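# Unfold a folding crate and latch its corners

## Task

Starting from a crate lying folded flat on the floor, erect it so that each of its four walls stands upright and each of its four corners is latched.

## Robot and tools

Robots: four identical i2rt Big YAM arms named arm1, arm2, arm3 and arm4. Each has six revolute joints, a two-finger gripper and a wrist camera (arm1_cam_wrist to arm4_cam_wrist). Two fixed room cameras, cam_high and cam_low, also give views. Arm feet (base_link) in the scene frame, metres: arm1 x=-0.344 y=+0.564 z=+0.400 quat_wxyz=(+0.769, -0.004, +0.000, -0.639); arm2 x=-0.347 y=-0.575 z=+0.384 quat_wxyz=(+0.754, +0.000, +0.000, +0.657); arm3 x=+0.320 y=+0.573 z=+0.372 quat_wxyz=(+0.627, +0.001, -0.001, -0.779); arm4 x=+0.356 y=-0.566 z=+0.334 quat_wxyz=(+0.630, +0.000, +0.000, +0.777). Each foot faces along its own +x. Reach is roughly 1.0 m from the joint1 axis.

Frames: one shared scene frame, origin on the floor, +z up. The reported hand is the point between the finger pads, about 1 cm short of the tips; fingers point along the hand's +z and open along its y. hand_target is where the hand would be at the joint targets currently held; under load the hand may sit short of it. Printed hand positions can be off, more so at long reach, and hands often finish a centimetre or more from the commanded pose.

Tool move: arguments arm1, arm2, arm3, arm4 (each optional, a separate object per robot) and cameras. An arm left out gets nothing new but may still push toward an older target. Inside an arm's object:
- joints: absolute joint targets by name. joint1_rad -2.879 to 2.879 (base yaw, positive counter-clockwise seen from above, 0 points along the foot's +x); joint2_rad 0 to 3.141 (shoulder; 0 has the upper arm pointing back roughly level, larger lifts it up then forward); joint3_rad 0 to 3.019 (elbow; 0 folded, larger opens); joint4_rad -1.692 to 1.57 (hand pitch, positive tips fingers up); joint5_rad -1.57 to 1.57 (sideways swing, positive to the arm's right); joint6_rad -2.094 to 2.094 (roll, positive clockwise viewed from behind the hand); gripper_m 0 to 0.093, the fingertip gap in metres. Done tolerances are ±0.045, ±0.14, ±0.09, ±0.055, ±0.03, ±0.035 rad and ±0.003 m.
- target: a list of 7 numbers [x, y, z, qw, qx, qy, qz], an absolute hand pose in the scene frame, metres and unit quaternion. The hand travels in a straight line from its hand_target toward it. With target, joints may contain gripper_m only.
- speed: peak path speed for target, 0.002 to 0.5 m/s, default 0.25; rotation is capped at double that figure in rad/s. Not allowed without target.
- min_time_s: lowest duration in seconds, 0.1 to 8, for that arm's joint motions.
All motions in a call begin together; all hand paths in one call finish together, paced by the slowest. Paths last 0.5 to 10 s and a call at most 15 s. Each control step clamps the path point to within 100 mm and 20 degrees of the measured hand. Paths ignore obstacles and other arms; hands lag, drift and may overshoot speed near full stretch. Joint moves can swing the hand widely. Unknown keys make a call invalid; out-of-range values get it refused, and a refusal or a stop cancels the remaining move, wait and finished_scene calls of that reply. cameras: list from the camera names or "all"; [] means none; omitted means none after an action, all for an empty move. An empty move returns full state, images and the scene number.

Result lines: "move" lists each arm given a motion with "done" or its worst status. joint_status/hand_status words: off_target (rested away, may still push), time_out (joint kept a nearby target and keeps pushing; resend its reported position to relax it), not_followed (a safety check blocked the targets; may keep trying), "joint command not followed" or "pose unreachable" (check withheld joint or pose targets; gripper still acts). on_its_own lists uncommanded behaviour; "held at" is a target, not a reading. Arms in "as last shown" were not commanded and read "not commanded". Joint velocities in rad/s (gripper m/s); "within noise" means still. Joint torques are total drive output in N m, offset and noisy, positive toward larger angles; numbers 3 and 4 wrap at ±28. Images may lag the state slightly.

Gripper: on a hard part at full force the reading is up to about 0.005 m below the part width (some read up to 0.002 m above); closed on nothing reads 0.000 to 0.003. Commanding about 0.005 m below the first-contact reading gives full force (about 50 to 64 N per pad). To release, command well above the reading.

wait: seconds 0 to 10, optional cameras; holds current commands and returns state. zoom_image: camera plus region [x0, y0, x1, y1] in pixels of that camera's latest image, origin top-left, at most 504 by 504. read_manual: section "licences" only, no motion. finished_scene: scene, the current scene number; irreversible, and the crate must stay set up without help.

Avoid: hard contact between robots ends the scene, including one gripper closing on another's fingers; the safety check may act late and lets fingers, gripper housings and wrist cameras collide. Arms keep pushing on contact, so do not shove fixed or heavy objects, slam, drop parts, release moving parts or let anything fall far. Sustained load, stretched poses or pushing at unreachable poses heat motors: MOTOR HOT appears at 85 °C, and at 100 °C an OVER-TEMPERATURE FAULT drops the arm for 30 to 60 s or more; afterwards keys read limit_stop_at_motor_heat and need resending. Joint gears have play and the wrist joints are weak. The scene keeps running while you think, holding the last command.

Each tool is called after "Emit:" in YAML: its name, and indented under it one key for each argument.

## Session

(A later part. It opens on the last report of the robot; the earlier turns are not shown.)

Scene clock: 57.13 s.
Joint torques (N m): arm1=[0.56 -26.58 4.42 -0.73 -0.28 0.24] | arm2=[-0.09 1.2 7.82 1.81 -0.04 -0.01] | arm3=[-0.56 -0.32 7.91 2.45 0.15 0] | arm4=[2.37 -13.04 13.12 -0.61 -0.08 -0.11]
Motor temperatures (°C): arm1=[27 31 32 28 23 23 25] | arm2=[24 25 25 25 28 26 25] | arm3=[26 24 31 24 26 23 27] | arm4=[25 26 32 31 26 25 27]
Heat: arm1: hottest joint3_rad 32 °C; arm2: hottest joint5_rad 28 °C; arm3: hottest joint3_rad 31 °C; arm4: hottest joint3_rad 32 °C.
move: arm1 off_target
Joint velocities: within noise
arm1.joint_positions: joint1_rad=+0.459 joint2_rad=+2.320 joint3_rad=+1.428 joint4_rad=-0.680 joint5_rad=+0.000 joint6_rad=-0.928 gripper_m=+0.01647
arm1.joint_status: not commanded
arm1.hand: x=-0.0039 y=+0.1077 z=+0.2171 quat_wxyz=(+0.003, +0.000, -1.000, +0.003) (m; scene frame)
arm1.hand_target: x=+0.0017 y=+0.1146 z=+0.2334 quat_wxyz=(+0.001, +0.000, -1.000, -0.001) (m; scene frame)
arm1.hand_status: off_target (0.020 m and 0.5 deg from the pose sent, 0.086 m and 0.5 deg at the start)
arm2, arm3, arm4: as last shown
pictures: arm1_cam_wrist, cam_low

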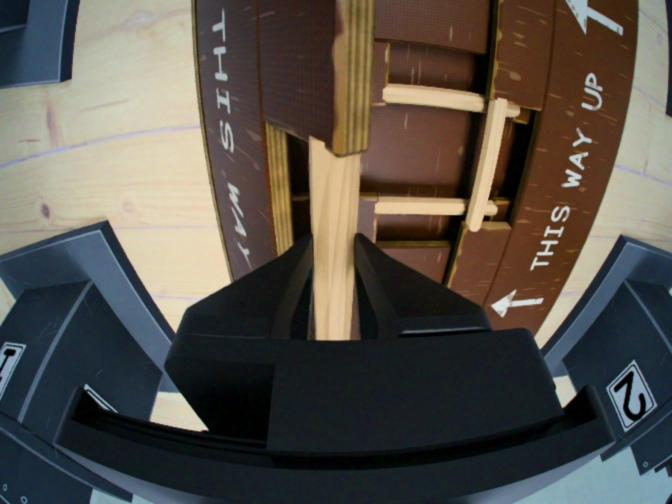

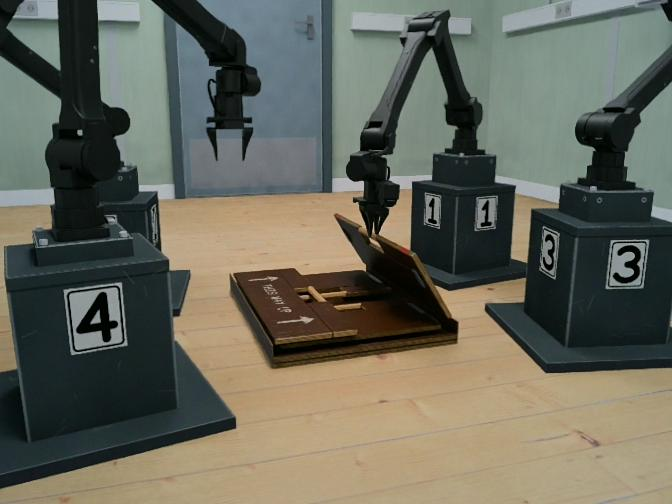

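Emit:
move:
  arm1: {"target":[0.003,0.16,0.243,0,0,1,0],"speed":0.1}

Emit:
move:
  arm1: {"target":[0.003,0.195,0.242,0,0,1,0],"speed":0.08}
  cameras: ["arm1_cam_wrist","cam_low"]

Emit:
zoom_image:
  camera: "cam_low"
  region: [210, 180, 480, 380]

Scene clock: 68.57 s.
Joint torques (N m): arm1=[1.38 -24.41 3.28 -0.38 -0.38 0.23] | arm2=[-0.03 1.26 7.82 1.81 -0.03 -0.01] | arm3=[-0.21 0.09 7.9 2.47 0.11 -0.02] | arm4=[2.37 -13.04 13.12 -0.59 -0.08 -0.11]
Motor temperatures (°C): arm1=[27 31 31 28 23 23 25] | arm2=[24 25 25 25 28 26 25] | arm3=[26 24 31 24 26 23 27] | arm4=[25 26 33 31 26 25 27]
Heat: arm1: hottest joint2_rad 31 °C; arm2: hottest joint5_rad 28 °C; arm3: hottest joint3_rad 31 °C; arm4: hottest joint3_rad 33 °C.
move: arm1 off_target
Joint velocities: within noise
arm1.joint_positions: joint1_rad=+0.494 joint2_rad=+2.232 joint3_rad=+1.310 joint4_rad=-0.629 joint5_rad=+0.005 joint6_rad=-0.890 gripper_m=+0.01611
arm1.joint_status: not commanded
arm1.hand: x=-0.0047 y=+0.1396 z=+0.2357 quat_wxyz=(-0.001, -0.001, -1.000, +0.012) (m; scene frame)
arm1.hand_target: x=-0.0013 y=+0.1554 z=+0.2434 quat_wxyz=(+0.000, +0.000, -1.000, +0.001) (m; scene frame)
arm1.hand_status: off_target (0.023 m and 1.4 deg from the pose sent, 0.059 m and 0.5 deg at the start)
arm2, arm3: as last shown
arm4.joint_positions: joint1_rad=+0.620 joint2_rad=+1.637 joint3_rad=+1.227 joint4_rad=-1.192 joint5_rad=-0.001 joint6_rad=-0.696 gripper_m=+0.06007
arm4.joint_status: not commanded
arm4.hand: x=+0.0194 y=-0.2568 z=+0.4380 quat_wxyz=(+0.011, +1.000, -0.024, +0.011) (m; scene frame)
arm4.hand_target: x=+0.0055 y=-0.2487 z=+0.4478 quat_wxyz=(+0.003, +1.000, -0.011, +0.004) (m; scene frame)
arm4.hand_status: not commanded
pictures: none

Scene clock: 69.67 s.
Joint torques (N m): arm1=[3.14 -21.54 3.21 -0.14 -0.89 0.32] | arm2=[-0.09 1.26 7.82 1.81 -0.04 -0.01] | arm3=[-0.67 -0.09 7.83 2.37 0.16 0] | arm4=[2.37 -12.98 13.12 -0.59 -0.08 -0.11]
Motor temperatures (°C): arm1=[27 31 31 28 23 23 25] | arm2=[24 25 25 25 28 26 25] | arm3=[26 24 31 24 26 23 27] | arm4=[25 26 33 31 26 25 27]
Heat: arm1: hottest joint2_rad 31 °C; arm2: hottest joint5_rad 28 °C; arm3: hottest joint3_rad 31 °C; arm4: hottest joint3_rad 33 °C.
move: arm1 off_target
Joint velocities: within noise
arm1.joint_positions: joint1_rad=+0.530 joint2_rad=+2.176 joint3_rad=+1.224 joint4_rad=-0.584 joint5_rad=+0.017 joint6_rad=-0.844 gripper_m=+0.01571
arm1.joint_status: not commanded
arm1.hand: x=-0.0047 y=+0.1658 z=+0.2449 quat_wxyz=(-0.002, -0.007, -1.000, +0.022) (m; scene frame)
arm1.hand_target: x=+0.0022 y=+0.1937 z=+0.2423 quat_wxyz=(+0.001, +0.000, -1.000, +0.001) (m; scene frame)
arm1.hand_status: off_target (0.030 m and 2.6 deg from the pose sent, 0.056 m and 1.4 deg at the start)
arm2, arm3, arm4: as last shown
pictures: arm1_cam_wrist, cam_low

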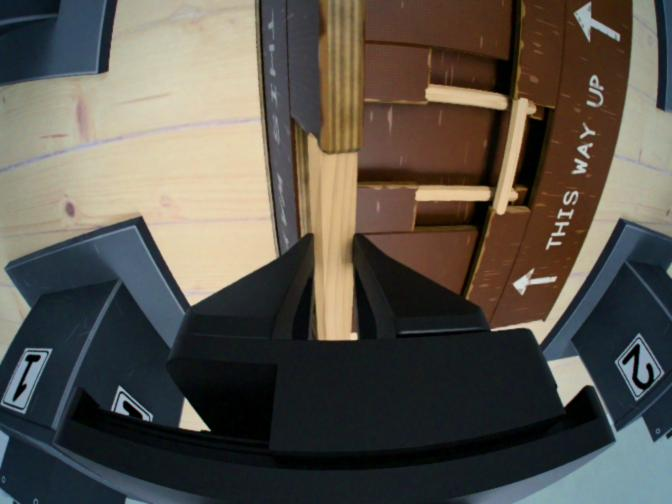

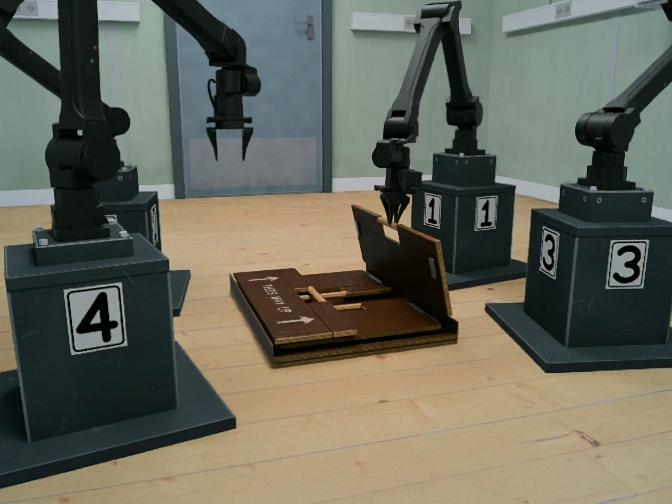

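Scaled by 1.867 from the camera's 672x504 image, which has a finer 960x720 frame.

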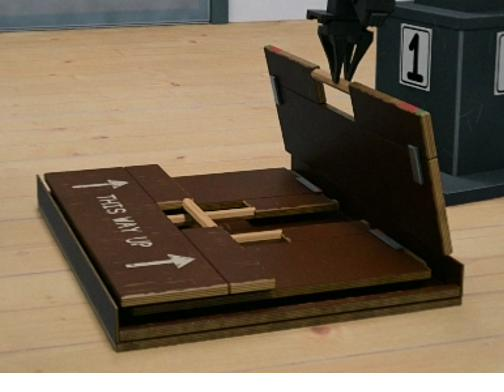

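Emit:
move:
  arm1: {"target":[0.003,0.225,0.246,0,0,1,0],"speed":0.06}
  cameras: ["arm1_cam_wrist","cam_low"]

Emit:
zoom_image:
  camera: "cam_low"
  region: [210, 180, 480, 380]

Scene clock: 71.77 s.
Joint torques (N m): arm1=[2.73 -19.08 3.54 0.7 -0.67 0.22] | arm2=[-0.09 1.32 7.8 1.81 -0.04 -0.01] | arm3=[-0.32 -0.32 7.73 2.36 0.14 0.01] | arm4=[2.37 -13.04 13.14 -0.59 -0.08 -0.11]
Motor temperatures (°C): arm1=[27 31 31 28 23 23 25] | arm2=[24 25 25 25 28 26 25] | arm3=[26 24 32 24 26 23 27] | arm4=[25 26 34 31 26 25 27]
Heat: arm1: hottest joint2_rad 31 °C; arm2: hottest joint5_rad 28 °C; arm3: hottest joint3_rad 32 °C; arm4: hottest joint3_rad 34 °C.
move: arm1 off_target
Joint velocities: within noise
arm1.joint_positions: joint1_rad=+0.582 joint2_rad=+2.117 joint3_rad=+1.138 joint4_rad=-0.581 joint5_rad=+0.010 joint6_rad=-0.791 gripper_m=+0.01300
arm1.joint_status: not commanded
arm1.hand: x=-0.0050 y=+0.2074 z=+0.2538 quat_wxyz=(+0.003, -0.006, -1.000, +0.010) (m; scene frame)
arm1.hand_target: x=+0.0010 y=+0.2265 z=+0.2469 quat_wxyz=(+0.003, +0.000, -1.000, -0.003) (m; scene frame)
arm1.hand_status: off_target (0.021 m and 1.4 deg from the pose sent, 0.060 m and 2.6 deg at the start)
arm2, arm3, arm4: as last shown
pictures: arm1_cam_wrist, cam_low

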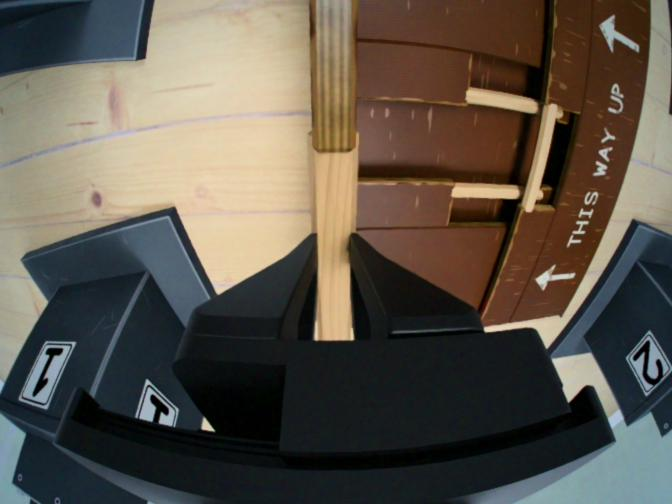

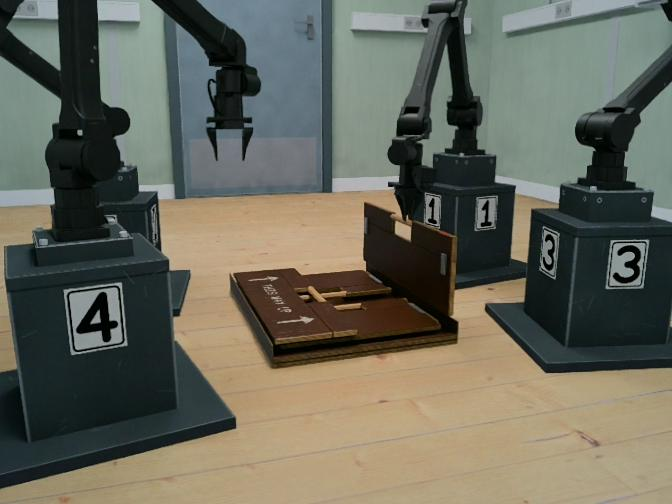

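Scaled by 1.867 from the camera's 672x504 image, which has a finer 960x720 frame.

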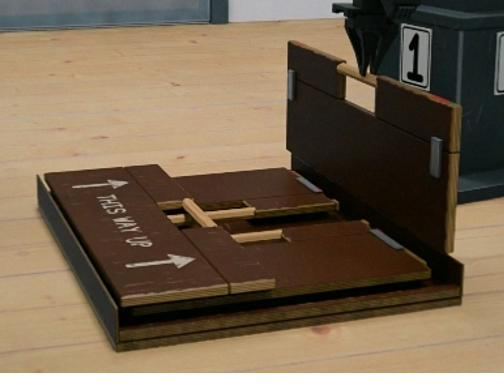

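Emit:
move:
  arm4: {"target":[-0.01,-0.02,0.2,0,1,0,0],"speed":0.3,"joints":{"gripper_m":0.047}}

Emit:
move:
  arm4: {"target":[-0.01,-0.015,0.12,0,1,0,0],"speed":0.2,"joints":{"gripper_m":0.047}}
  cameras: ["arm4_cam_wrist","cam_low"]

Scene clock: 76.10 s.
Joint torques (N m): arm1=[2.37 -19.14 3.82 0.59 -0.64 0.22] | arm2=[-0.09 1.26 7.83 1.81 -0.04 -0.01] | arm3=[-0.62 0.15 7.83 2.36 0.11 0.01] | arm4=[1.9 -21.13 11.44 -0.55 -0.24 -0.11]
Motor temperatures (°C): arm1=[27 31 31 28 23 23 25] | arm2=[24 25 25 25 28 26 25] | arm3=[26 24 32 24 26 23 27] | arm4=[25 26 34 31 26 25 27]
Heat: arm1: hottest joint2_rad 31 °C; arm2: hottest joint5_rad 28 °C; arm3: hottest joint3_rad 32 °C; arm4: hottest joint3_rad 34 °C.
move: arm4 off_target
Joint velocities: within noise
arm1: as last shown
arm1.joint_positions: joint1_rad=+0.582 joint2_rad=+2.117 joint3_rad=+1.138 joint4_rad=-0.581 joint5_rad=+0.010 joint6_rad=-0.791 gripper_m=+0.01298
arm2.joint_positions: joint1_rad=+0.742 joint2_rad=+0.634 joint3_rad=+1.438 joint4_rad=-1.211 joint5_rad=-0.133 joint6_rad=-0.320 gripper_m=+0.09396
arm2.joint_status: not commanded
arm2.hand: x=-0.5071 y=-0.3840 z=+0.9710 quat_wxyz=(-0.284, +0.802, -0.229, -0.472) (m; scene frame)
arm2.hand_target: x=-0.5054 y=-0.3866 z=+0.9838 quat_wxyz=(-0.292, +0.795, -0.226, -0.481) (m; scene frame)
arm2.hand_status: not commanded
arm3.joint_positions: joint1_rad=+0.368 joint2_rad=+0.623 joint3_rad=+1.401 joint4_rad=-1.238 joint5_rad=-0.070 joint6_rad=+0.635 gripper_m=+0.09396
arm3.joint_status: not commanded
arm3.hand: x=+0.3681 y=+0.3300 z=+0.9365 quat_wxyz=(-0.499, -0.717, -0.455, +0.173) (m; scene frame)
arm3.hand_target: x=+0.3677 y=+0.3328 z=+0.9460 quat_wxyz=(-0.508, -0.712, -0.452, +0.176) (m; scene frame)
arm3.hand_status: not commanded
arm4.joint_positions: joint1_rad=+0.387 joint2_rad=+2.371 joint3_rad=+1.724 joint4_rad=-0.931 joint5_rad=-0.001 joint6_rad=-0.963 gripper_m=+0.04707
arm4.joint_status: all done
arm4.hand: x=-0.0046 y=-0.0329 z=+0.2020 quat_wxyz=(+0.003, +1.000, -0.007, +0.001) (m; scene frame)
arm4.hand_target: x=-0.0106 y=-0.0243 z=+0.1992 quat_wxyz=(+0.001, +1.000, +0.002, -0.001) (m; scene frame)
arm4.hand_status: off_target (0.014 m and 0.9 deg from the pose sent, 0.337 m and 3.3 deg at the start)
pictures: none

Scene clock: 77.50 s.
Joint torques (N m): arm1=[2.61 -19.02 3.49 0.75 -0.68 0.23] | arm2=[-0.09 1.26 7.82 1.81 -0.04 -0.01] | arm3=[-0.44 -0.15 7.84 2.33 0.12 -0.01] | arm4=[1.2 -22.65 10.36 0.16 -0.11 -0.11]
Motor temperatures (°C): arm1=[27 31 31 28 23 23 26] | arm2=[24 25 25 25 28 26 25] | arm3=[26 24 32 24 26 23 27] | arm4=[25 26 34 31 26 25 27]
Heat: arm1: hottest joint2_rad 31 °C; arm2: hottest joint5_rad 28 °C; arm3: hottest joint3_rad 32 °C; arm4: hottest joint3_rad 34 °C.
move: arm4 off_target
Joint velocities: within noise
arm1, arm2, arm3: as last shown
arm4.joint_positions: joint1_rad=+0.381 joint2_rad=+2.532 joint3_rad=+1.790 joint4_rad=-0.856 joint5_rad=-0.001 joint6_rad=-0.966 gripper_m=+0.04707
arm4.joint_status: all done
arm4.hand: x=-0.0025 y=-0.0288 z=+0.1202 quat_wxyz=(+0.012, +1.000, -0.008, +0.007) (m; scene frame)
arm4.hand_target: x=-0.0063 y=-0.0139 z=+0.1204 quat_wxyz=(+0.000, +1.000, -0.003, +0.000) (m; scene frame)
arm4.hand_status: off_target (0.016 m and 1.8 deg from the pose sent, 0.084 m and 0.9 deg at the start)
pictures: arm4_cam_wrist, cam_low

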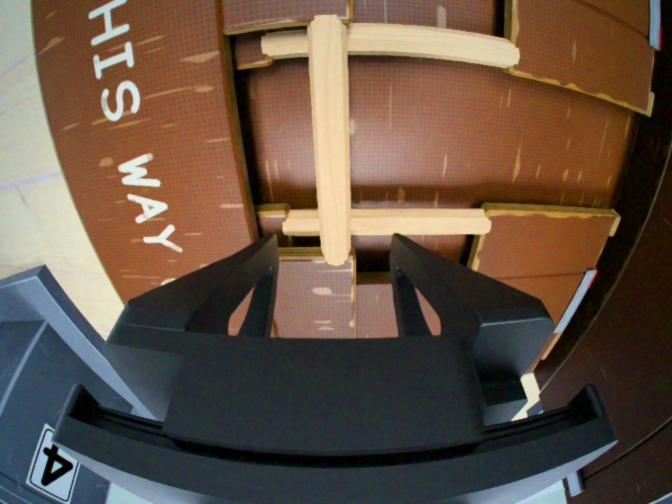

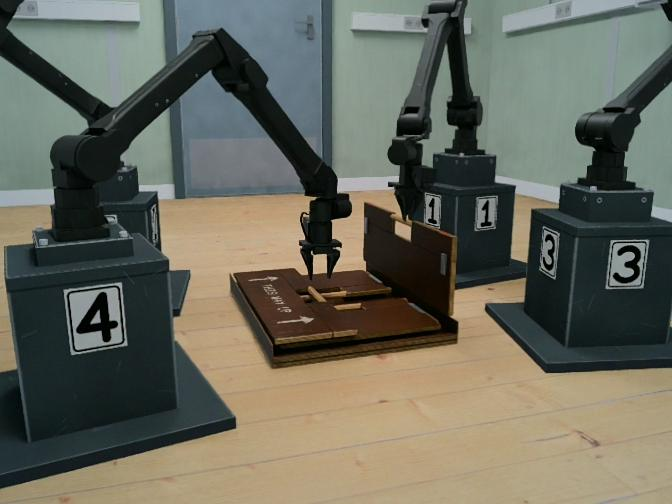

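Emit:
move:
  arm4: {"target":[-0.008,-0.015,0.06,0,1,0,0],"speed":0.15}

Emit:
move:
  arm4: {"target":[-0.006,-0.014,0.048,0,1,0,0],"speed":0.1,"joints":{"gripper_m":0.047}}

Emit:
move:
  arm4: {"joints":{"gripper_m":0.012}}
  cameras: ["arm4_cam_wrist","cam_low"]

Scene clock: 81.07 s.
Joint torques (N m): arm1=[2.2 -19.19 3.66 0.68 -0.69 0.19] | arm2=[-0.03 1.26 7.8 1.83 -0.03 -0.02] | arm3=[-0.44 0.26 7.84 2.33 0.11 0.04] | arm4=[1.44 -22.65 10.03 0.1 -0.11 -0.11]
Motor temperatures (°C): arm1=[27 31 31 28 24 23 26] | arm2=[24 25 26 25 28 26 25] | arm3=[26 24 32 24 26 23 27] | arm4=[25 27 33 31 26 25 27]
Heat: arm1: hottest joint2_rad 31 °C; arm2: hottest joint5_rad 28 °C; arm3: hottest joint3_rad 32 °C; arm4: hottest joint3_rad 33 °C.
move: arm4 off_target
Joint velocities: within noise
arm1, arm2, arm3: as last shown
arm4.joint_positions: joint1_rad=+0.381 joint2_rad=+2.645 joint3_rad=+1.843 joint4_rad=-0.790 joint5_rad=-0.001 joint6_rad=-0.969 gripper_m=+0.04707
arm4.joint_status: not commanded
arm4.hand: x=-0.0034 y=-0.0275 z=+0.0632 quat_wxyz=(+0.009, +1.000, -0.007, +0.005) (m; scene frame)
arm4.hand_target: x=-0.0073 y=-0.0159 z=+0.0598 quat_wxyz=(+0.000, +1.000, +0.000, +0.000) (m; scene frame)
arm4.hand_status: off_target (0.014 m and 1.4 deg from the pose sent, 0.062 m and 1.8 deg at the start)
pictures: none

Scene clock: 82.03 s.
Joint torques (N m): arm1=[3.14 -18.96 3.67 0.79 -0.68 0.23] | arm2=[-0.09 1.32 7.8 1.83 -0.04 -0.01] | arm3=[-0.09 -0.26 7.94 2.5 0.12 0] | arm4=[1.14 -21.83 10.24 0.24 -0.11 -0.11]
Motor temperatures (°C): arm1=[27 31 31 28 24 23 26] | arm2=[24 25 26 25 28 26 25] | arm3=[26 24 32 24 26 23 27] | arm4=[25 27 33 31 26 25 27]
Heat: arm1: hottest joint2_rad 31 °C; arm2: hottest joint5_rad 28 °C; arm3: hottest joint3_rad 32 °C; arm4: hottest joint3_rad 33 °C.
move: arm4 off_target
Joint velocities: within noise
arm1, arm2, arm3: as last shown
arm4.joint_positions: joint1_rad=+0.381 joint2_rad=+2.656 joint3_rad=+1.854 joint4_rad=-0.784 joint5_rad=-0.001 joint6_rad=-0.972 gripper_m=+0.04707
arm4.joint_status: all done
arm4.hand: x=-0.0050 y=-0.0252 z=+0.0592 quat_wxyz=(+0.006, +1.000, -0.005, +0.004) (m; scene frame)
arm4.hand_target: x=-0.0053 y=-0.0149 z=+0.0484 quat_wxyz=(+0.000, +1.000, +0.000, +0.000) (m; scene frame)
arm4.hand_status: off_target (0.016 m and 1.0 deg from the pose sent, 0.020 m and 1.4 deg at the start)
pictures: none

Scene clock: 82.83 s.
Joint torques (N m): arm1=[2.55 -19.78 3.66 0.61 -0.65 0.22] | arm2=[-0.09 1.32 7.79 1.81 -0.04 -0.01] | arm3=[-0.67 0.38 7.91 2.26 0.15 0] | arm4=[1.08 -21.66 10.21 0.68 -0.08 -0.03]
Motor temperatures (°C): arm1=[27 31 31 28 24 23 26] | arm2=[24 25 26 25 28 26 25] | arm3=[26 24 32 24 26 23 27] | arm4=[25 27 33 31 26 25 27]
Heat: arm1: hottest joint2_rad 31 °C; arm2: hottest joint5_rad 28 °C; arm3: hottest joint3_rad 32 °C; arm4: hottest joint3_rad 33 °C.
move: arm4 off_target
Joint velocities: within noise
arm1, arm2, arm3: as last shown
arm4.joint_positions: joint1_rad=+0.386 joint2_rad=+2.657 joint3_rad=+1.854 joint4_rad=-0.795 joint5_rad=-0.007 joint6_rad=-0.989 gripper_m=+0.01685
arm4.joint_status: gripper_m off_target (ended at +0.01687, target +0.01200)
arm4.hand: x=-0.0065 y=-0.0302 z=+0.0583 quat_wxyz=(+0.013, +1.000, +0.005, +0.004) (m; scene frame)
arm4.hand_target: x=-0.0086 y=-0.0172 z=+0.0482 quat_wxyz=(+0.002, +1.000, +0.007, -0.002) (m; scene frame)
arm4.hand_status: not commanded
pictures: arm4_cam_wrist, cam_low

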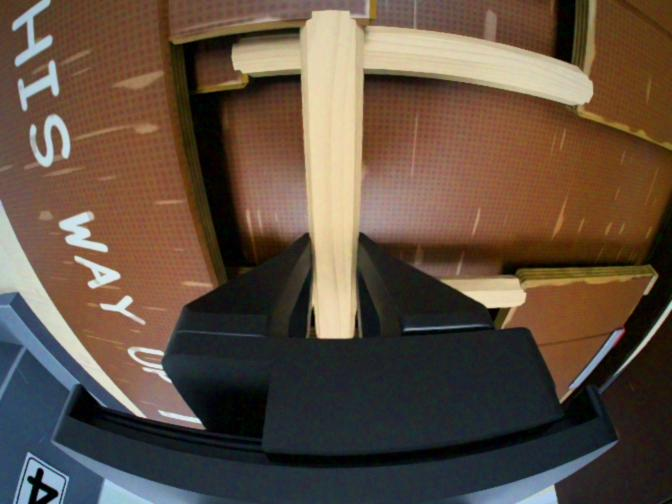

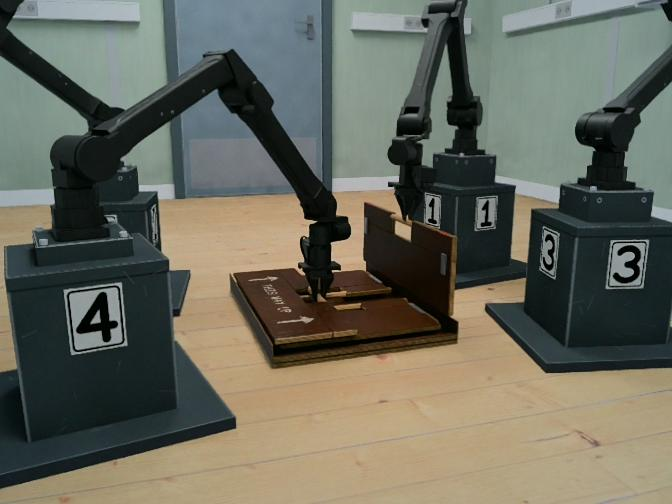

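Emit:
move:
  arm4: {"target":[-0.006,-0.018,0.095,0,1,0,0],"speed":0.1}

Emit:
move:
  arm4: {"target":[-0.006,-0.03,0.135,0,1,0,0],"speed":0.1}

Emit:
move:
  arm4: {"target":[-0.006,-0.065,0.198,0,1,0,0],"speed":0.12}

Emit:
move:
  arm4: {"target":[-0.006,-0.115,0.236,0,1,0,0],"speed":0.12}
  cameras: ["arm4_cam_wrist","cam_low"]

Scene clock: 85.37 s.
Joint torques (N m): arm1=[2.78 -19.78 3.59 0.69 -0.63 0.25] | arm2=[-0.03 1.26 7.79 1.81 -0.03 -0.01] | arm3=[-0.62 -0.03 7.86 2.35 0.1 0] | arm4=[1.08 -27.93 6.75 -0.83 -0.19 0.11]
Motor temperatures (°C): arm1=[27 31 31 28 24 23 26] | arm2=[24 25 26 25 28 26 25] | arm3=[26 24 32 24 26 23 27] | arm4=[25 27 33 31 26 25 27]
Heat: arm1: hottest joint2_rad 31 °C; arm2: hottest joint5_rad 28 °C; arm3: hottest joint3_rad 32 °C; arm4: hottest joint3_rad 33 °C.
move: arm4 off_target
Joint velocities: within noise
arm1, arm2, arm3: as last shown
arm4.joint_positions: joint1_rad=+0.390 joint2_rad=+2.636 joint3_rad=+1.834 joint4_rad=-0.789 joint5_rad=+0.005 joint6_rad=-0.989 gripper_m=+0.01685
arm4.joint_status: not commanded
arm4.hand: x=-0.0070 y=-0.0309 z=+0.0665 quat_wxyz=(+0.007, +1.000, +0.008, +0.007) (m; scene frame)
arm4.hand_target: x=-0.0094 y=-0.0177 z=+0.0942 quat_wxyz=(-0.004, +1.000, +0.003, -0.001) (m; scene frame)
arm4.hand_status: off_target (0.031 m and 1.4 deg from the pose sent, 0.039 m and 1.7 deg at the start)
pictures: none

Scene clock: 86.43 s.
Joint torques (N m): arm1=[2.61 -19.43 3.73 0.72 -0.67 0.23] | arm2=[-0.09 1.26 7.82 1.81 -0.04 -0.01] | arm3=[-0.26 -0.03 7.88 2.54 0.1 0] | arm4=[1.49 -27.69 6.54 -1.57 -0.26 0.23]
Motor temperatures (°C): arm1=[27 31 31 28 24 23 26] | arm2=[24 25 26 25 28 26 25] | arm3=[26 24 32 24 26 23 27] | arm4=[25 27 33 31 26 25 27]
Heat: arm1: hottest joint2_rad 31 °C; arm2: hottest joint5_rad 28 °C; arm3: hottest joint3_rad 32 °C; arm4: hottest joint3_rad 33 °C.
move: arm4 off_target
Joint velocities: within noise
arm1, arm2, arm3: as last shown
arm4.joint_positions: joint1_rad=+0.392 joint2_rad=+2.544 joint3_rad=+1.765 joint4_rad=-0.799 joint5_rad=+0.004 joint6_rad=-0.989 gripper_m=+0.01647
arm4.joint_status: not commanded
arm4.hand: x=-0.0060 y=-0.0346 z=+0.1056 quat_wxyz=(+0.002, +1.000, +0.009, +0.003) (m; scene frame)
arm4.hand_target: x=-0.0073 y=-0.0298 z=+0.1332 quat_wxyz=(+0.000, +1.000, +0.001, +0.000) (m; scene frame)
arm4.hand_status: off_target (0.030 m and 1.1 deg from the pose sent, 0.068 m and 1.4 deg at the start)
pictures: none

Scene clock: 87.67 s.
Joint torques (N m): arm1=[2.37 -18.84 3.48 0.68 -0.64 0.24] | arm2=[-0.09 1.26 7.83 1.84 -0.03 -0.01] | arm3=[-0.38 0.15 7.8 2.4 0.11 -0.01] | arm4=[2.02 -26.93 6.42 -2.28 -0.37 0.36]
Motor temperatures (°C): arm1=[27 31 31 28 24 23 26] | arm2=[24 25 26 25 28 26 25] | arm3=[26 24 32 24 26 23 27] | arm4=[25 27 33 31 26 25 27]
Heat: arm1: hottest joint2_rad 31 °C; arm2: hottest joint5_rad 28 °C; arm3: hottest joint3_rad 32 °C; arm4: hottest joint3_rad 33 °C.
move: arm4 off_target
Joint velocities: within noise
arm1.joint_positions: joint1_rad=+0.582 joint2_rad=+2.117 joint3_rad=+1.138 joint4_rad=-0.581 joint5_rad=+0.010 joint6_rad=-0.791 gripper_m=+0.01298
arm1.joint_status: not commanded
arm1.hand: x=-0.0050 y=+0.2074 z=+0.2538 quat_wxyz=(+0.003, -0.006, -1.000, +0.010) (m; scene frame)
arm1.hand_target: x=+0.0010 y=+0.2265 z=+0.2469 quat_wxyz=(+0.003, +0.000, -1.000, -0.003) (m; scene frame)
arm1.hand_status: not commanded
arm2, arm3: as last shown
arm4.joint_positions: joint1_rad=+0.413 joint2_rad=+2.375 joint3_rad=+1.623 joint4_rad=-0.808 joint5_rad=+0.008 joint6_rad=-0.970 gripper_m=+0.01617
arm4.joint_status: not commanded
arm4.hand: x=-0.0049 y=-0.0585 z=+0.1696 quat_wxyz=(-0.006, +1.000, +0.010, +0.000) (m; scene frame)
arm4.hand_target: x=-0.0059 y=-0.0629 z=+0.1976 quat_wxyz=(-0.001, +1.000, +0.000, +0.000) (m; scene frame)
arm4.hand_status: off_target (0.029 m and 1.4 deg from the pose sent, 0.097 m and 1.1 deg at the start)
pictures: none

Scene clock: 88.90 s.
Joint torques (N m): arm1=[2.37 -19.25 3.64 0.68 -0.64 0.2] | arm2=[-0.03 1.26 7.8 1.83 -0.04 -0.01] | arm3=[-0.67 -0.03 7.87 2.43 0.12 -0.01] | arm4=[2.37 -23.36 6.43 -1.42 -0.42 0.39]
Motor temperatures (°C): arm1=[27 31 31 28 24 23 26] | arm2=[24 25 26 25 28 26 25] | arm3=[26 24 32 24 26 23 27] | arm4=[25 28 33 31 26 25 27]
Heat: arm1: hottest joint2_rad 31 °C; arm2: hottest joint5_rad 28 °C; arm3: hottest joint3_rad 32 °C; arm4: hottest joint3_rad 33 °C.
move: arm4 off_target
Joint velocities: within noise
arm1: as last shown
arm2.joint_positions: joint1_rad=+0.742 joint2_rad=+0.634 joint3_rad=+1.438 joint4_rad=-1.211 joint5_rad=-0.133 joint6_rad=-0.320 gripper_m=+0.09396
arm2.joint_status: not commanded
arm2.hand: x=-0.5071 y=-0.3840 z=+0.9710 quat_wxyz=(-0.284, +0.802, -0.229, -0.472) (m; scene frame)
arm2.hand_target: x=-0.5054 y=-0.3866 z=+0.9838 quat_wxyz=(-0.292, +0.795, -0.226, -0.481) (m; scene frame)
arm2.hand_status: not commanded
arm3.joint_positions: joint1_rad=+0.368 joint2_rad=+0.623 joint3_rad=+1.401 joint4_rad=-1.238 joint5_rad=-0.070 joint6_rad=+0.635 gripper_m=+0.09396
arm3.joint_status: not commanded
arm3.hand: x=+0.3681 y=+0.3300 z=+0.9365 quat_wxyz=(-0.499, -0.717, -0.455, +0.173) (m; scene frame)
arm3.hand_target: x=+0.3677 y=+0.3328 z=+0.9460 quat_wxyz=(-0.508, -0.712, -0.452, +0.176) (m; scene frame)
arm3.hand_status: not commanded
arm4.joint_positions: joint1_rad=+0.458 joint2_rad=+2.208 joint3_rad=+1.463 joint4_rad=-0.815 joint5_rad=+0.008 joint6_rad=-0.923 gripper_m=+0.01601
arm4.joint_status: not commanded
arm4.hand: x=-0.0039 y=-0.1046 z=+0.2220 quat_wxyz=(-0.007, +1.000, +0.008, +0.000) (m; scene frame)
arm4.hand_target: x=-0.0048 y=-0.1131 z=+0.2358 quat_wxyz=(+0.000, +1.000, -0.001, +0.000) (m; scene frame)
arm4.hand_status: off_target (0.018 m and 1.3 deg from the pose sent, 0.087 m and 1.4 deg at the start)
pictures: arm4_cam_wrist, cam_low

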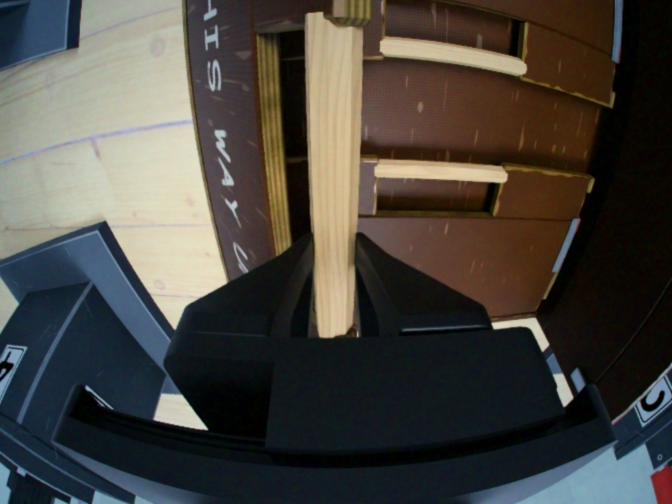

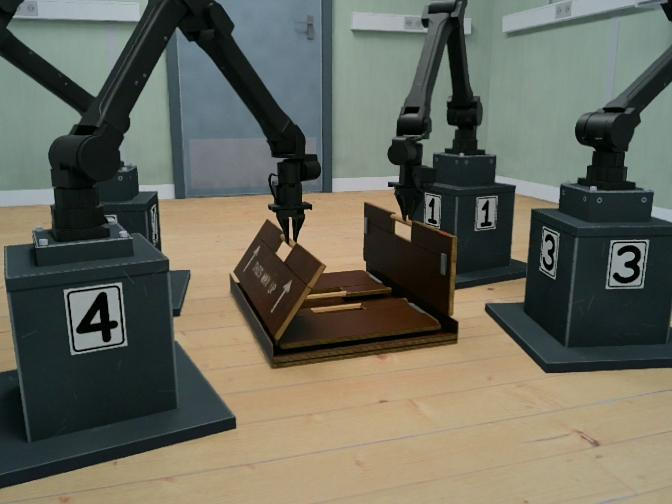

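Emit:
move:
  arm4: {"target":[-0.006,-0.16,0.248,0,1,0,0],"speed":0.1}

Emit:
move:
  arm4: {"target":[-0.006,-0.195,0.249,0,1,0,0],"speed":0.08}

Emit:
move:
  arm4: {"target":[-0.006,-0.222,0.25,0,1,0,0],"speed":0.06}
  cameras: ["arm4_cam_wrist","cam_low","cam_high"]

Emit:
zoom_image:
  camera: "cam_low"
  region: [210, 180, 480, 380]

Emit:
zoom_image:
  camera: "cam_high"
  region: [240, 200, 440, 420]

Scene clock: 93.53 s.
Joint torques (N m): arm1=[2.37 -18.96 3.7 0.54 -0.68 0.24] | arm2=[-0.09 1.32 7.8 1.83 -0.04 -0.01] | arm3=[-0.73 -0.09 7.73 2.47 0.13 -0.01] | arm4=[2.96 -21.19 5.55 -1.11 -0.54 0.46]
Motor temperatures (°C): arm1=[27 31 30 28 24 23 26] | arm2=[24 25 26 25 28 26 25] | arm3=[26 24 32 24 26 23 27] | arm4=[25 28 32 31 26 25 27]
Heat: arm1: hottest joint2_rad 31 °C; arm2: hottest joint5_rad 28 °C; arm3: hottest joint3_rad 32 °C; arm4: hottest joint3_rad 32 °C.
move: arm4 off_target
Joint velocities: within noise
arm1, arm2, arm3: as last shown
arm4.joint_positions: joint1_rad=+0.499 joint2_rad=+2.110 joint3_rad=+1.348 joint4_rad=-0.785 joint5_rad=+0.013 joint6_rad=-0.877 gripper_m=+0.01554
arm4.joint_status: not commanded
arm4.hand: x=-0.0035 y=-0.1411 z=+0.2435 quat_wxyz=(-0.013, +1.000, +0.006, -0.003) (m; scene frame)
arm4.hand_target: x=-0.0036 y=-0.1570 z=+0.2483 quat_wxyz=(-0.001, +1.000, -0.003, +0.000) (m; scene frame)
arm4.hand_status: off_target (0.020 m and 1.7 deg from the pose sent, 0.061 m and 1.3 deg at the start)
pictures: none

Scene clock: 94.63 s.
Joint torques (N m): arm1=[2.37 -19.55 3.64 0.83 -0.65 0.25] | arm2=[-0.09 1.26 7.83 1.83 -0.04 -0.01] | arm3=[-0.62 0.09 7.73 2.4 0.12 -0.01] | arm4=[3.9 -18.73 5.16 -0.77 -0.87 0.46]
Motor temperatures (°C): arm1=[27 31 30 28 24 23 26] | arm2=[24 25 26 25 28 26 25] | arm3=[26 24 32 24 26 23 27] | arm4=[25 28 32 31 26 25 27]
Heat: arm1: hottest joint2_rad 31 °C; arm2: hottest joint5_rad 28 °C; arm3: hottest joint3_rad 32 °C; arm4: hottest joint3_rad 32 °C.
move: arm4 off_target
Joint velocities: within noise
arm1, arm2, arm3: as last shown
arm4.joint_positions: joint1_rad=+0.536 joint2_rad=+2.045 joint3_rad=+1.261 joint4_rad=-0.750 joint5_rad=+0.023 joint6_rad=-0.832 gripper_m=+0.01496
arm4.joint_status: not commanded
arm4.hand: x=-0.0025 y=-0.1698 z=+0.2530 quat_wxyz=(-0.021, +1.000, +0.002, -0.004) (m; scene frame)
arm4.hand_target: x=-0.0048 y=-0.1942 z=+0.2487 quat_wxyz=(+0.000, +1.000, +0.000, +0.001) (m; scene frame)
arm4.hand_status: off_target (0.026 m and 2.5 deg from the pose sent, 0.054 m and 1.7 deg at the start)
pictures: none

Scene clock: 95.70 s.
Joint torques (N m): arm1=[2.26 -19.37 3.66 0.73 -0.66 0.2] | arm2=[-0.09 1.26 7.8 1.81 -0.04 -0.01] | arm3=[-0.73 -0.03 7.87 2.28 0.11 0] | arm4=[3.66 -16.44 5.68 -0.03 -0.64 0.39]
Motor temperatures (°C): arm1=[27 31 30 28 24 23 26] | arm2=[24 25 26 25 28 26 25] | arm3=[26 24 32 24 26 23 27] | arm4=[25 28 32 31 26 25 27]
Heat: arm1: hottest joint2_rad 31 °C; arm2: hottest joint5_rad 28 °C; arm3: hottest joint3_rad 32 °C; arm4: hottest joint3_rad 32 °C.
move: arm4 off_target
Joint velocities: within noise
arm1, arm2, arm3: as last shown
arm4.joint_positions: joint1_rad=+0.579 joint2_rad=+1.989 joint3_rad=+1.188 joint4_rad=-0.750 joint5_rad=+0.014 joint6_rad=-0.788 gripper_m=+0.01247
arm4.joint_status: not commanded
arm4.hand: x=-0.0021 y=-0.2049 z=+0.2616 quat_wxyz=(-0.012, +1.000, +0.002, -0.002) (m; scene frame)
arm4.hand_target: x=-0.0042 y=-0.2233 z=+0.2514 quat_wxyz=(+0.003, +1.000, +0.000, +0.003) (m; scene frame)
arm4.hand_status: off_target (0.021 m and 1.4 deg from the pose sent, 0.052 m and 2.5 deg at the start)
pictures: arm4_cam_wrist, cam_high, cam_low

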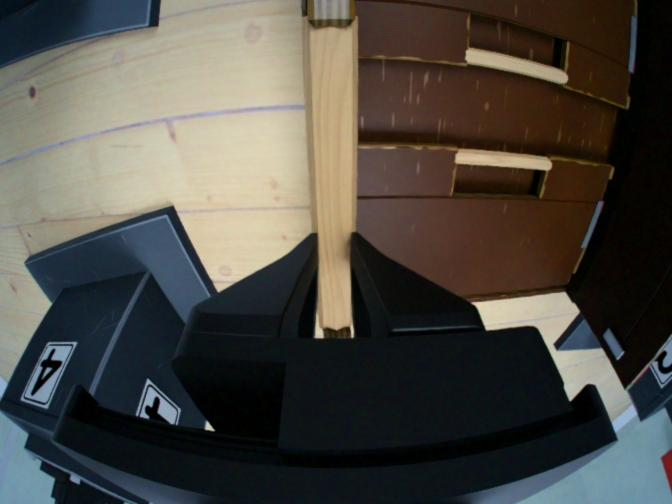

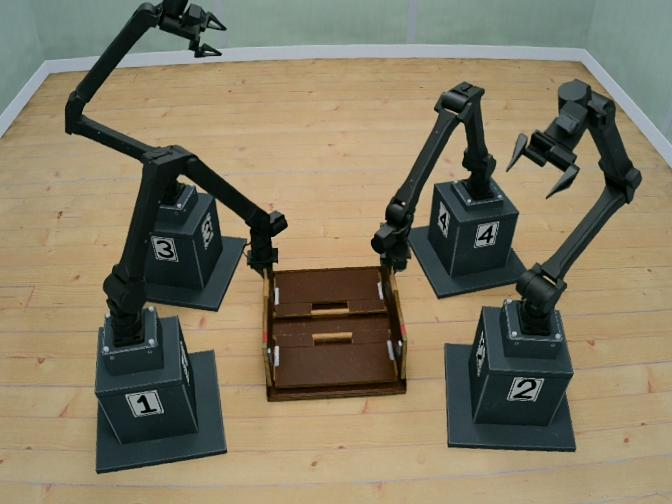

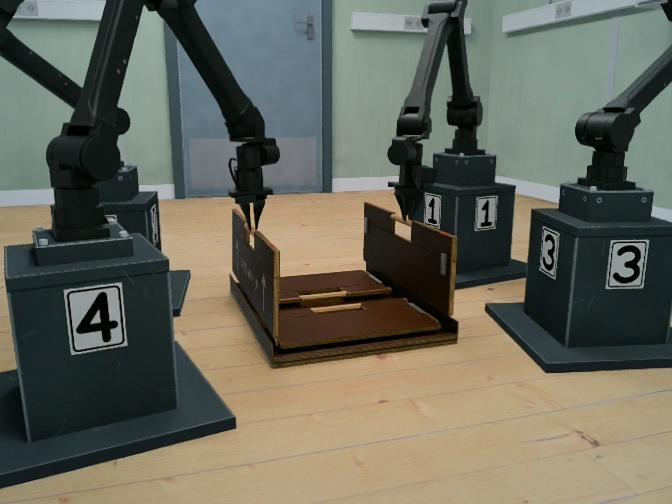

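Scaled by 1.867 from the camera's 672x504 image, which has a finer 960x720 frame.

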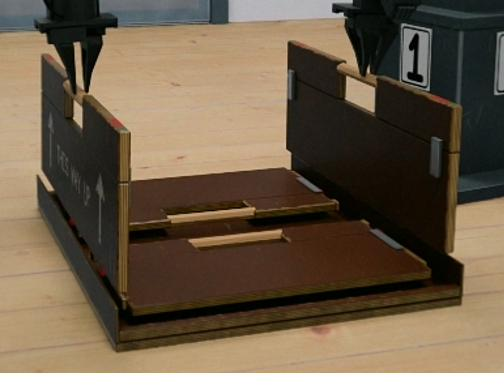

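Scaled by 2.291 from the camera's 672x504 image, which has a finer 960x720 frame.

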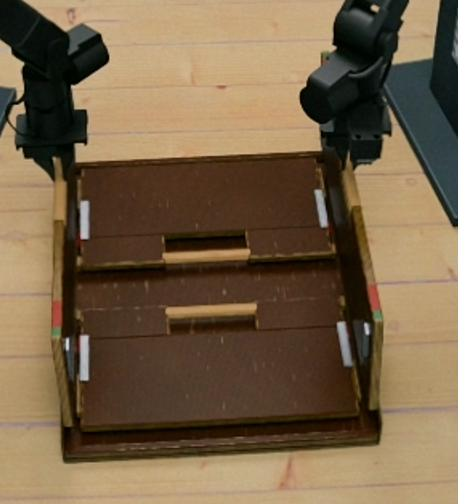

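Emit:
move:
  arm1: {"joints":{"gripper_m":0.03}}
  arm4: {"joints":{"gripper_m":0.03}}

Emit:
wait:
  seconds: 0.5
  cameras: ["arm1_cam_wrist","arm4_cam_wrist","cam_low"]

Scene clock: 97.33 s.
Joint torques (N m): arm1=[1.49 -19.14 3.99 0.72 -0.28 0.19] | arm2=[-0.09 1.26 7.8 1.83 -0.03 -0.01] | arm3=[0.03 -0.67 7.79 2.35 0.11 0.03] | arm4=[2.49 -16.38 6.11 -0.05 -0.32 0.29]
Motor temperatures (°C): arm1=[27 31 30 28 24 23 26] | arm2=[24 25 26 25 28 26 25] | arm3=[26 24 32 24 26 23 27] | arm4=[25 28 32 31 26 25 27]
Heat: arm1: hottest joint2_rad 31 °C; arm2: hottest joint5_rad 28 °C; arm3: hottest joint3_rad 32 °C; arm4: hottest joint3_rad 32 °C.
move: arm1 done; arm4 done
Joint velocities: within noise
arm1.joint_positions: joint1_rad=+0.591 joint2_rad=+2.119 joint3_rad=+1.135 joint4_rad=-0.581 joint5_rad=+0.002 joint6_rad=-0.779 gripper_m=+0.02995
arm1.joint_status: all done
arm1.hand: x=-0.0023 y=+0.2131 z=+0.2524 quat_wxyz=(+0.002, -0.008, -1.000, +0.006) (m; scene frame)
arm1.hand_target: x=+0.0011 y=+0.2263 z=+0.2464 quat_wxyz=(+0.004, -0.004, -1.000, -0.003) (m; scene frame)
arm1.hand_status: not commanded
arm2, arm3: as last shown
arm4.joint_positions: joint1_rad=+0.593 joint2_rad=+1.989 joint3_rad=+1.184 joint4_rad=-0.750 joint5_rad=+0.005 joint6_rad=-0.774 gripper_m=+0.02993
arm4.joint_status: all done
arm4.hand: x=-0.0064 y=-0.2127 z=+0.2603 quat_wxyz=(-0.007, +1.000, +0.002, -0.004) (m; scene frame)
arm4.hand_target: x=-0.0043 y=-0.2227 z=+0.2516 quat_wxyz=(+0.003, +1.000, -0.002, +0.003) (m; scene frame)
arm4.hand_status: not commanded
pictures: none

Scene clock: 97.83 s.
Joint torques (N m): arm1=[1.38 -19.02 3.96 0.76 -0.33 0.17] | arm2=[-0.03 1.26 7.82 1.81 -0.04 -0.01] | arm3=[-0.44 0.21 7.8 2.37 0.11 0.02] | arm4=[2.49 -16.38 6.11 -0.05 -0.32 0.29]
Motor temperatures (°C): arm1=[27 31 30 28 24 23 26] | arm2=[24 25 26 25 28 26 25] | arm3=[26 24 32 24 26 23 27] | arm4=[25 28 32 31 26 25 27]
Heat: arm1: hottest joint2_rad 31 °C; arm2: hottest joint5_rad 28 °C; arm3: hottest joint3_rad 32 °C; arm4: hottest joint3_rad 32 °C.
Joint velocities: within noise
arm1.joint_positions: joint1_rad=+0.591 joint2_rad=+2.119 joint3_rad=+1.135 joint4_rad=-0.581 joint5_rad=+0.002 joint6_rad=-0.779 gripper_m=+0.02997
arm1.joint_status: all done
arm1.hand: x=-0.0023 y=+0.2131 z=+0.2524 quat_wxyz=(+0.002, -0.008, -1.000, +0.006) (m; scene frame)
arm1.hand_target: x=+0.0011 y=+0.2263 z=+0.2464 quat_wxyz=(+0.004, -0.004, -1.000, -0.003) (m; scene frame)
arm1.hand_status: not commanded
arm2.joint_positions: joint1_rad=+0.742 joint2_rad=+0.634 joint3_rad=+1.438 joint4_rad=-1.211 joint5_rad=-0.133 joint6_rad=-0.320 gripper_m=+0.09396
arm2.joint_status: not commanded
arm2.hand: x=-0.5071 y=-0.3840 z=+0.9710 quat_wxyz=(-0.284, +0.802, -0.229, -0.472) (m; scene frame)
arm2.hand_target: x=-0.5054 y=-0.3866 z=+0.9838 quat_wxyz=(-0.292, +0.795, -0.226, -0.481) (m; scene frame)
arm2.hand_status: not commanded
arm3.joint_positions: joint1_rad=+0.368 joint2_rad=+0.623 joint3_rad=+1.401 joint4_rad=-1.238 joint5_rad=-0.070 joint6_rad=+0.635 gripper_m=+0.09396
arm3.joint_status: not commanded
arm3.hand: x=+0.3681 y=+0.3300 z=+0.9365 quat_wxyz=(-0.499, -0.717, -0.455, +0.173) (m; scene frame)
arm3.hand_target: x=+0.3677 y=+0.3328 z=+0.9460 quat_wxyz=(-0.508, -0.712, -0.452, +0.176) (m; scene frame)
arm3.hand_status: not commanded
arm4.joint_positions: joint1_rad=+0.593 joint2_rad=+1.989 joint3_rad=+1.184 joint4_rad=-0.750 joint5_rad=+0.005 joint6_rad=-0.774 gripper_m=+0.02995
arm4.joint_status: all done
arm4.hand: x=-0.0064 y=-0.2127 z=+0.2603 quat_wxyz=(-0.007, +1.000, +0.002, -0.004) (m; scene frame)
arm4.hand_target: x=-0.0043 y=-0.2227 z=+0.2516 quat_wxyz=(+0.003, +1.000, -0.002, +0.003) (m; scene frame)
arm4.hand_status: not commanded
wait: 0.50 s; at rest by 0.27 s
pictures: arm1_cam_wrist, arm4_cam_wrist, cam_low

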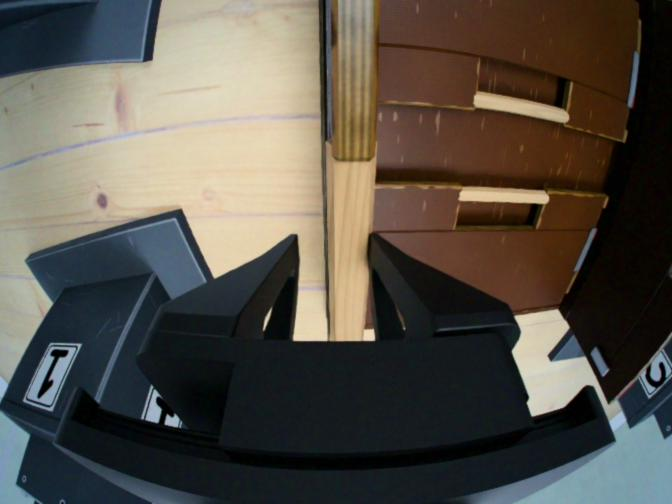

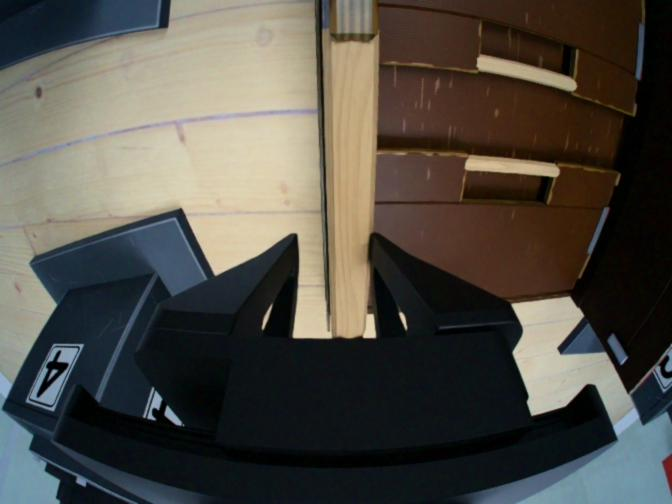

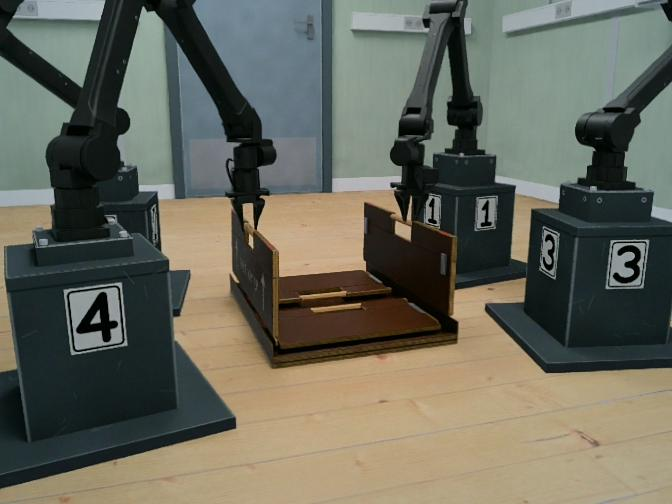

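Emit:
move:
  arm1: {"target":[0.003,0.207,0.246,0,0,1,0],"speed":0.05}
  arm4: {"target":[-0.005,-0.203,0.251,0,1,0,0],"speed":0.05}
  cameras: ["arm1_cam_wrist","arm4_cam_wrist","cam_low"]

Scene clock: 100.07 s.
Joint torques (N m): arm1=[-1.14 -17.32 6.93 0.18 -0.28 -0.02] | arm2=[-0.09 1.26 7.82 1.83 -0.04 -0.01] | arm3=[-0.79 0.32 7.88 2.41 0.09 -0.01] | arm4=[1.2 -15.03 9.4 -0.5 -0.23 -0.06]
Motor temperatures (°C): arm1=[27 31 30 28 24 23 26] | arm2=[24 25 26 25 28 26 25] | arm3=[26 24 32 24 26 23 27] | arm4=[25 28 32 31 26 25 27]
Heat: arm1: hottest joint2_rad 31 °C; arm2: hottest joint5_rad 28 °C; arm3: hottest joint3_rad 32 °C; arm4: hottest joint3_rad 32 °C.
move: arm1 done; arm4 done
Joint velocities: within noise
arm1.joint_positions: joint1_rad=+0.591 joint2_rad=+2.119 joint3_rad=+1.135 joint4_rad=-0.581 joint5_rad=+0.000 joint6_rad=-0.784 gripper_m=+0.02997
arm1.joint_status: not commanded
arm1.hand: x=-0.0021 y=+0.2132 z=+0.2524 quat_wxyz=(+0.001, -0.006, -1.000, +0.005) (m; scene frame)
arm1.hand_target: x=+0.0031 y=+0.2074 z=+0.2463 quat_wxyz=(+0.000, +0.001, -1.000, +0.000) (m; scene frame)
arm1.hand_status: done (0.010 m and 0.9 deg from the pose sent, 0.010 m and 1.1 deg at the start)
arm2, arm3: as last shown
arm4.joint_positions: joint1_rad=+0.583 joint2_rad=+1.995 joint3_rad=+1.184 joint4_rad=-0.750 joint5_rad=+0.002 joint6_rad=-0.779 gripper_m=+0.02995
arm4.joint_status: not commanded
arm4.hand: x=-0.0027 y=-0.2106 z=+0.2573 quat_wxyz=(-0.004, +1.000, -0.001, -0.003) (m; scene frame)
arm4.hand_target: x=-0.0050 y=-0.2037 z=+0.2509 quat_wxyz=(+0.000, +1.000, +0.003, +0.000) (m; scene frame)
arm4.hand_status: done (0.010 m and 0.6 deg from the pose sent, 0.013 m and 1.0 deg at the start)
pictures: arm1_cam_wrist, arm4_cam_wrist, cam_low

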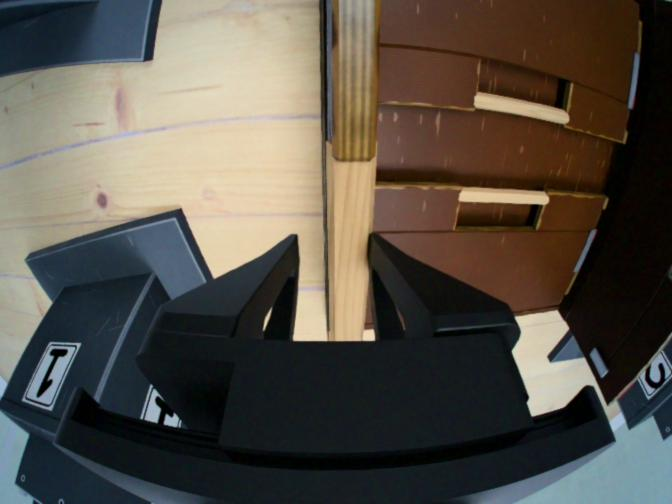

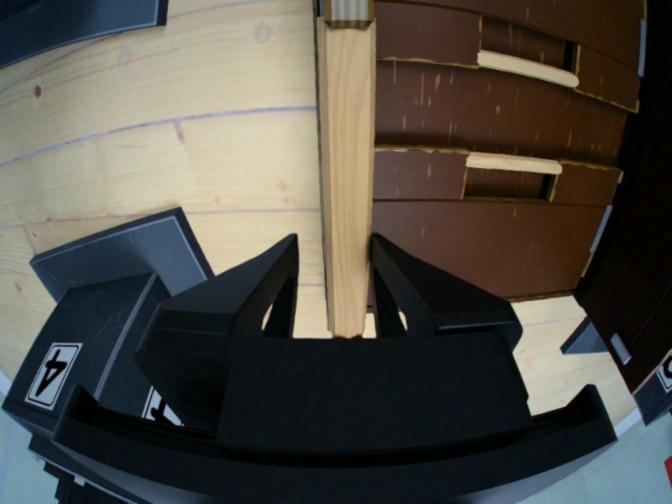

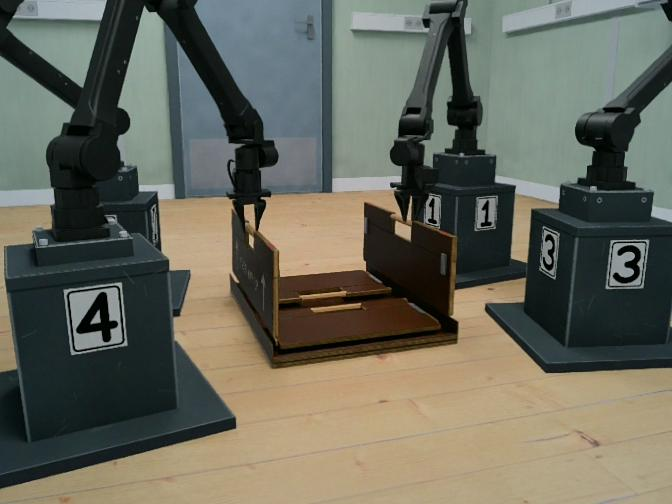

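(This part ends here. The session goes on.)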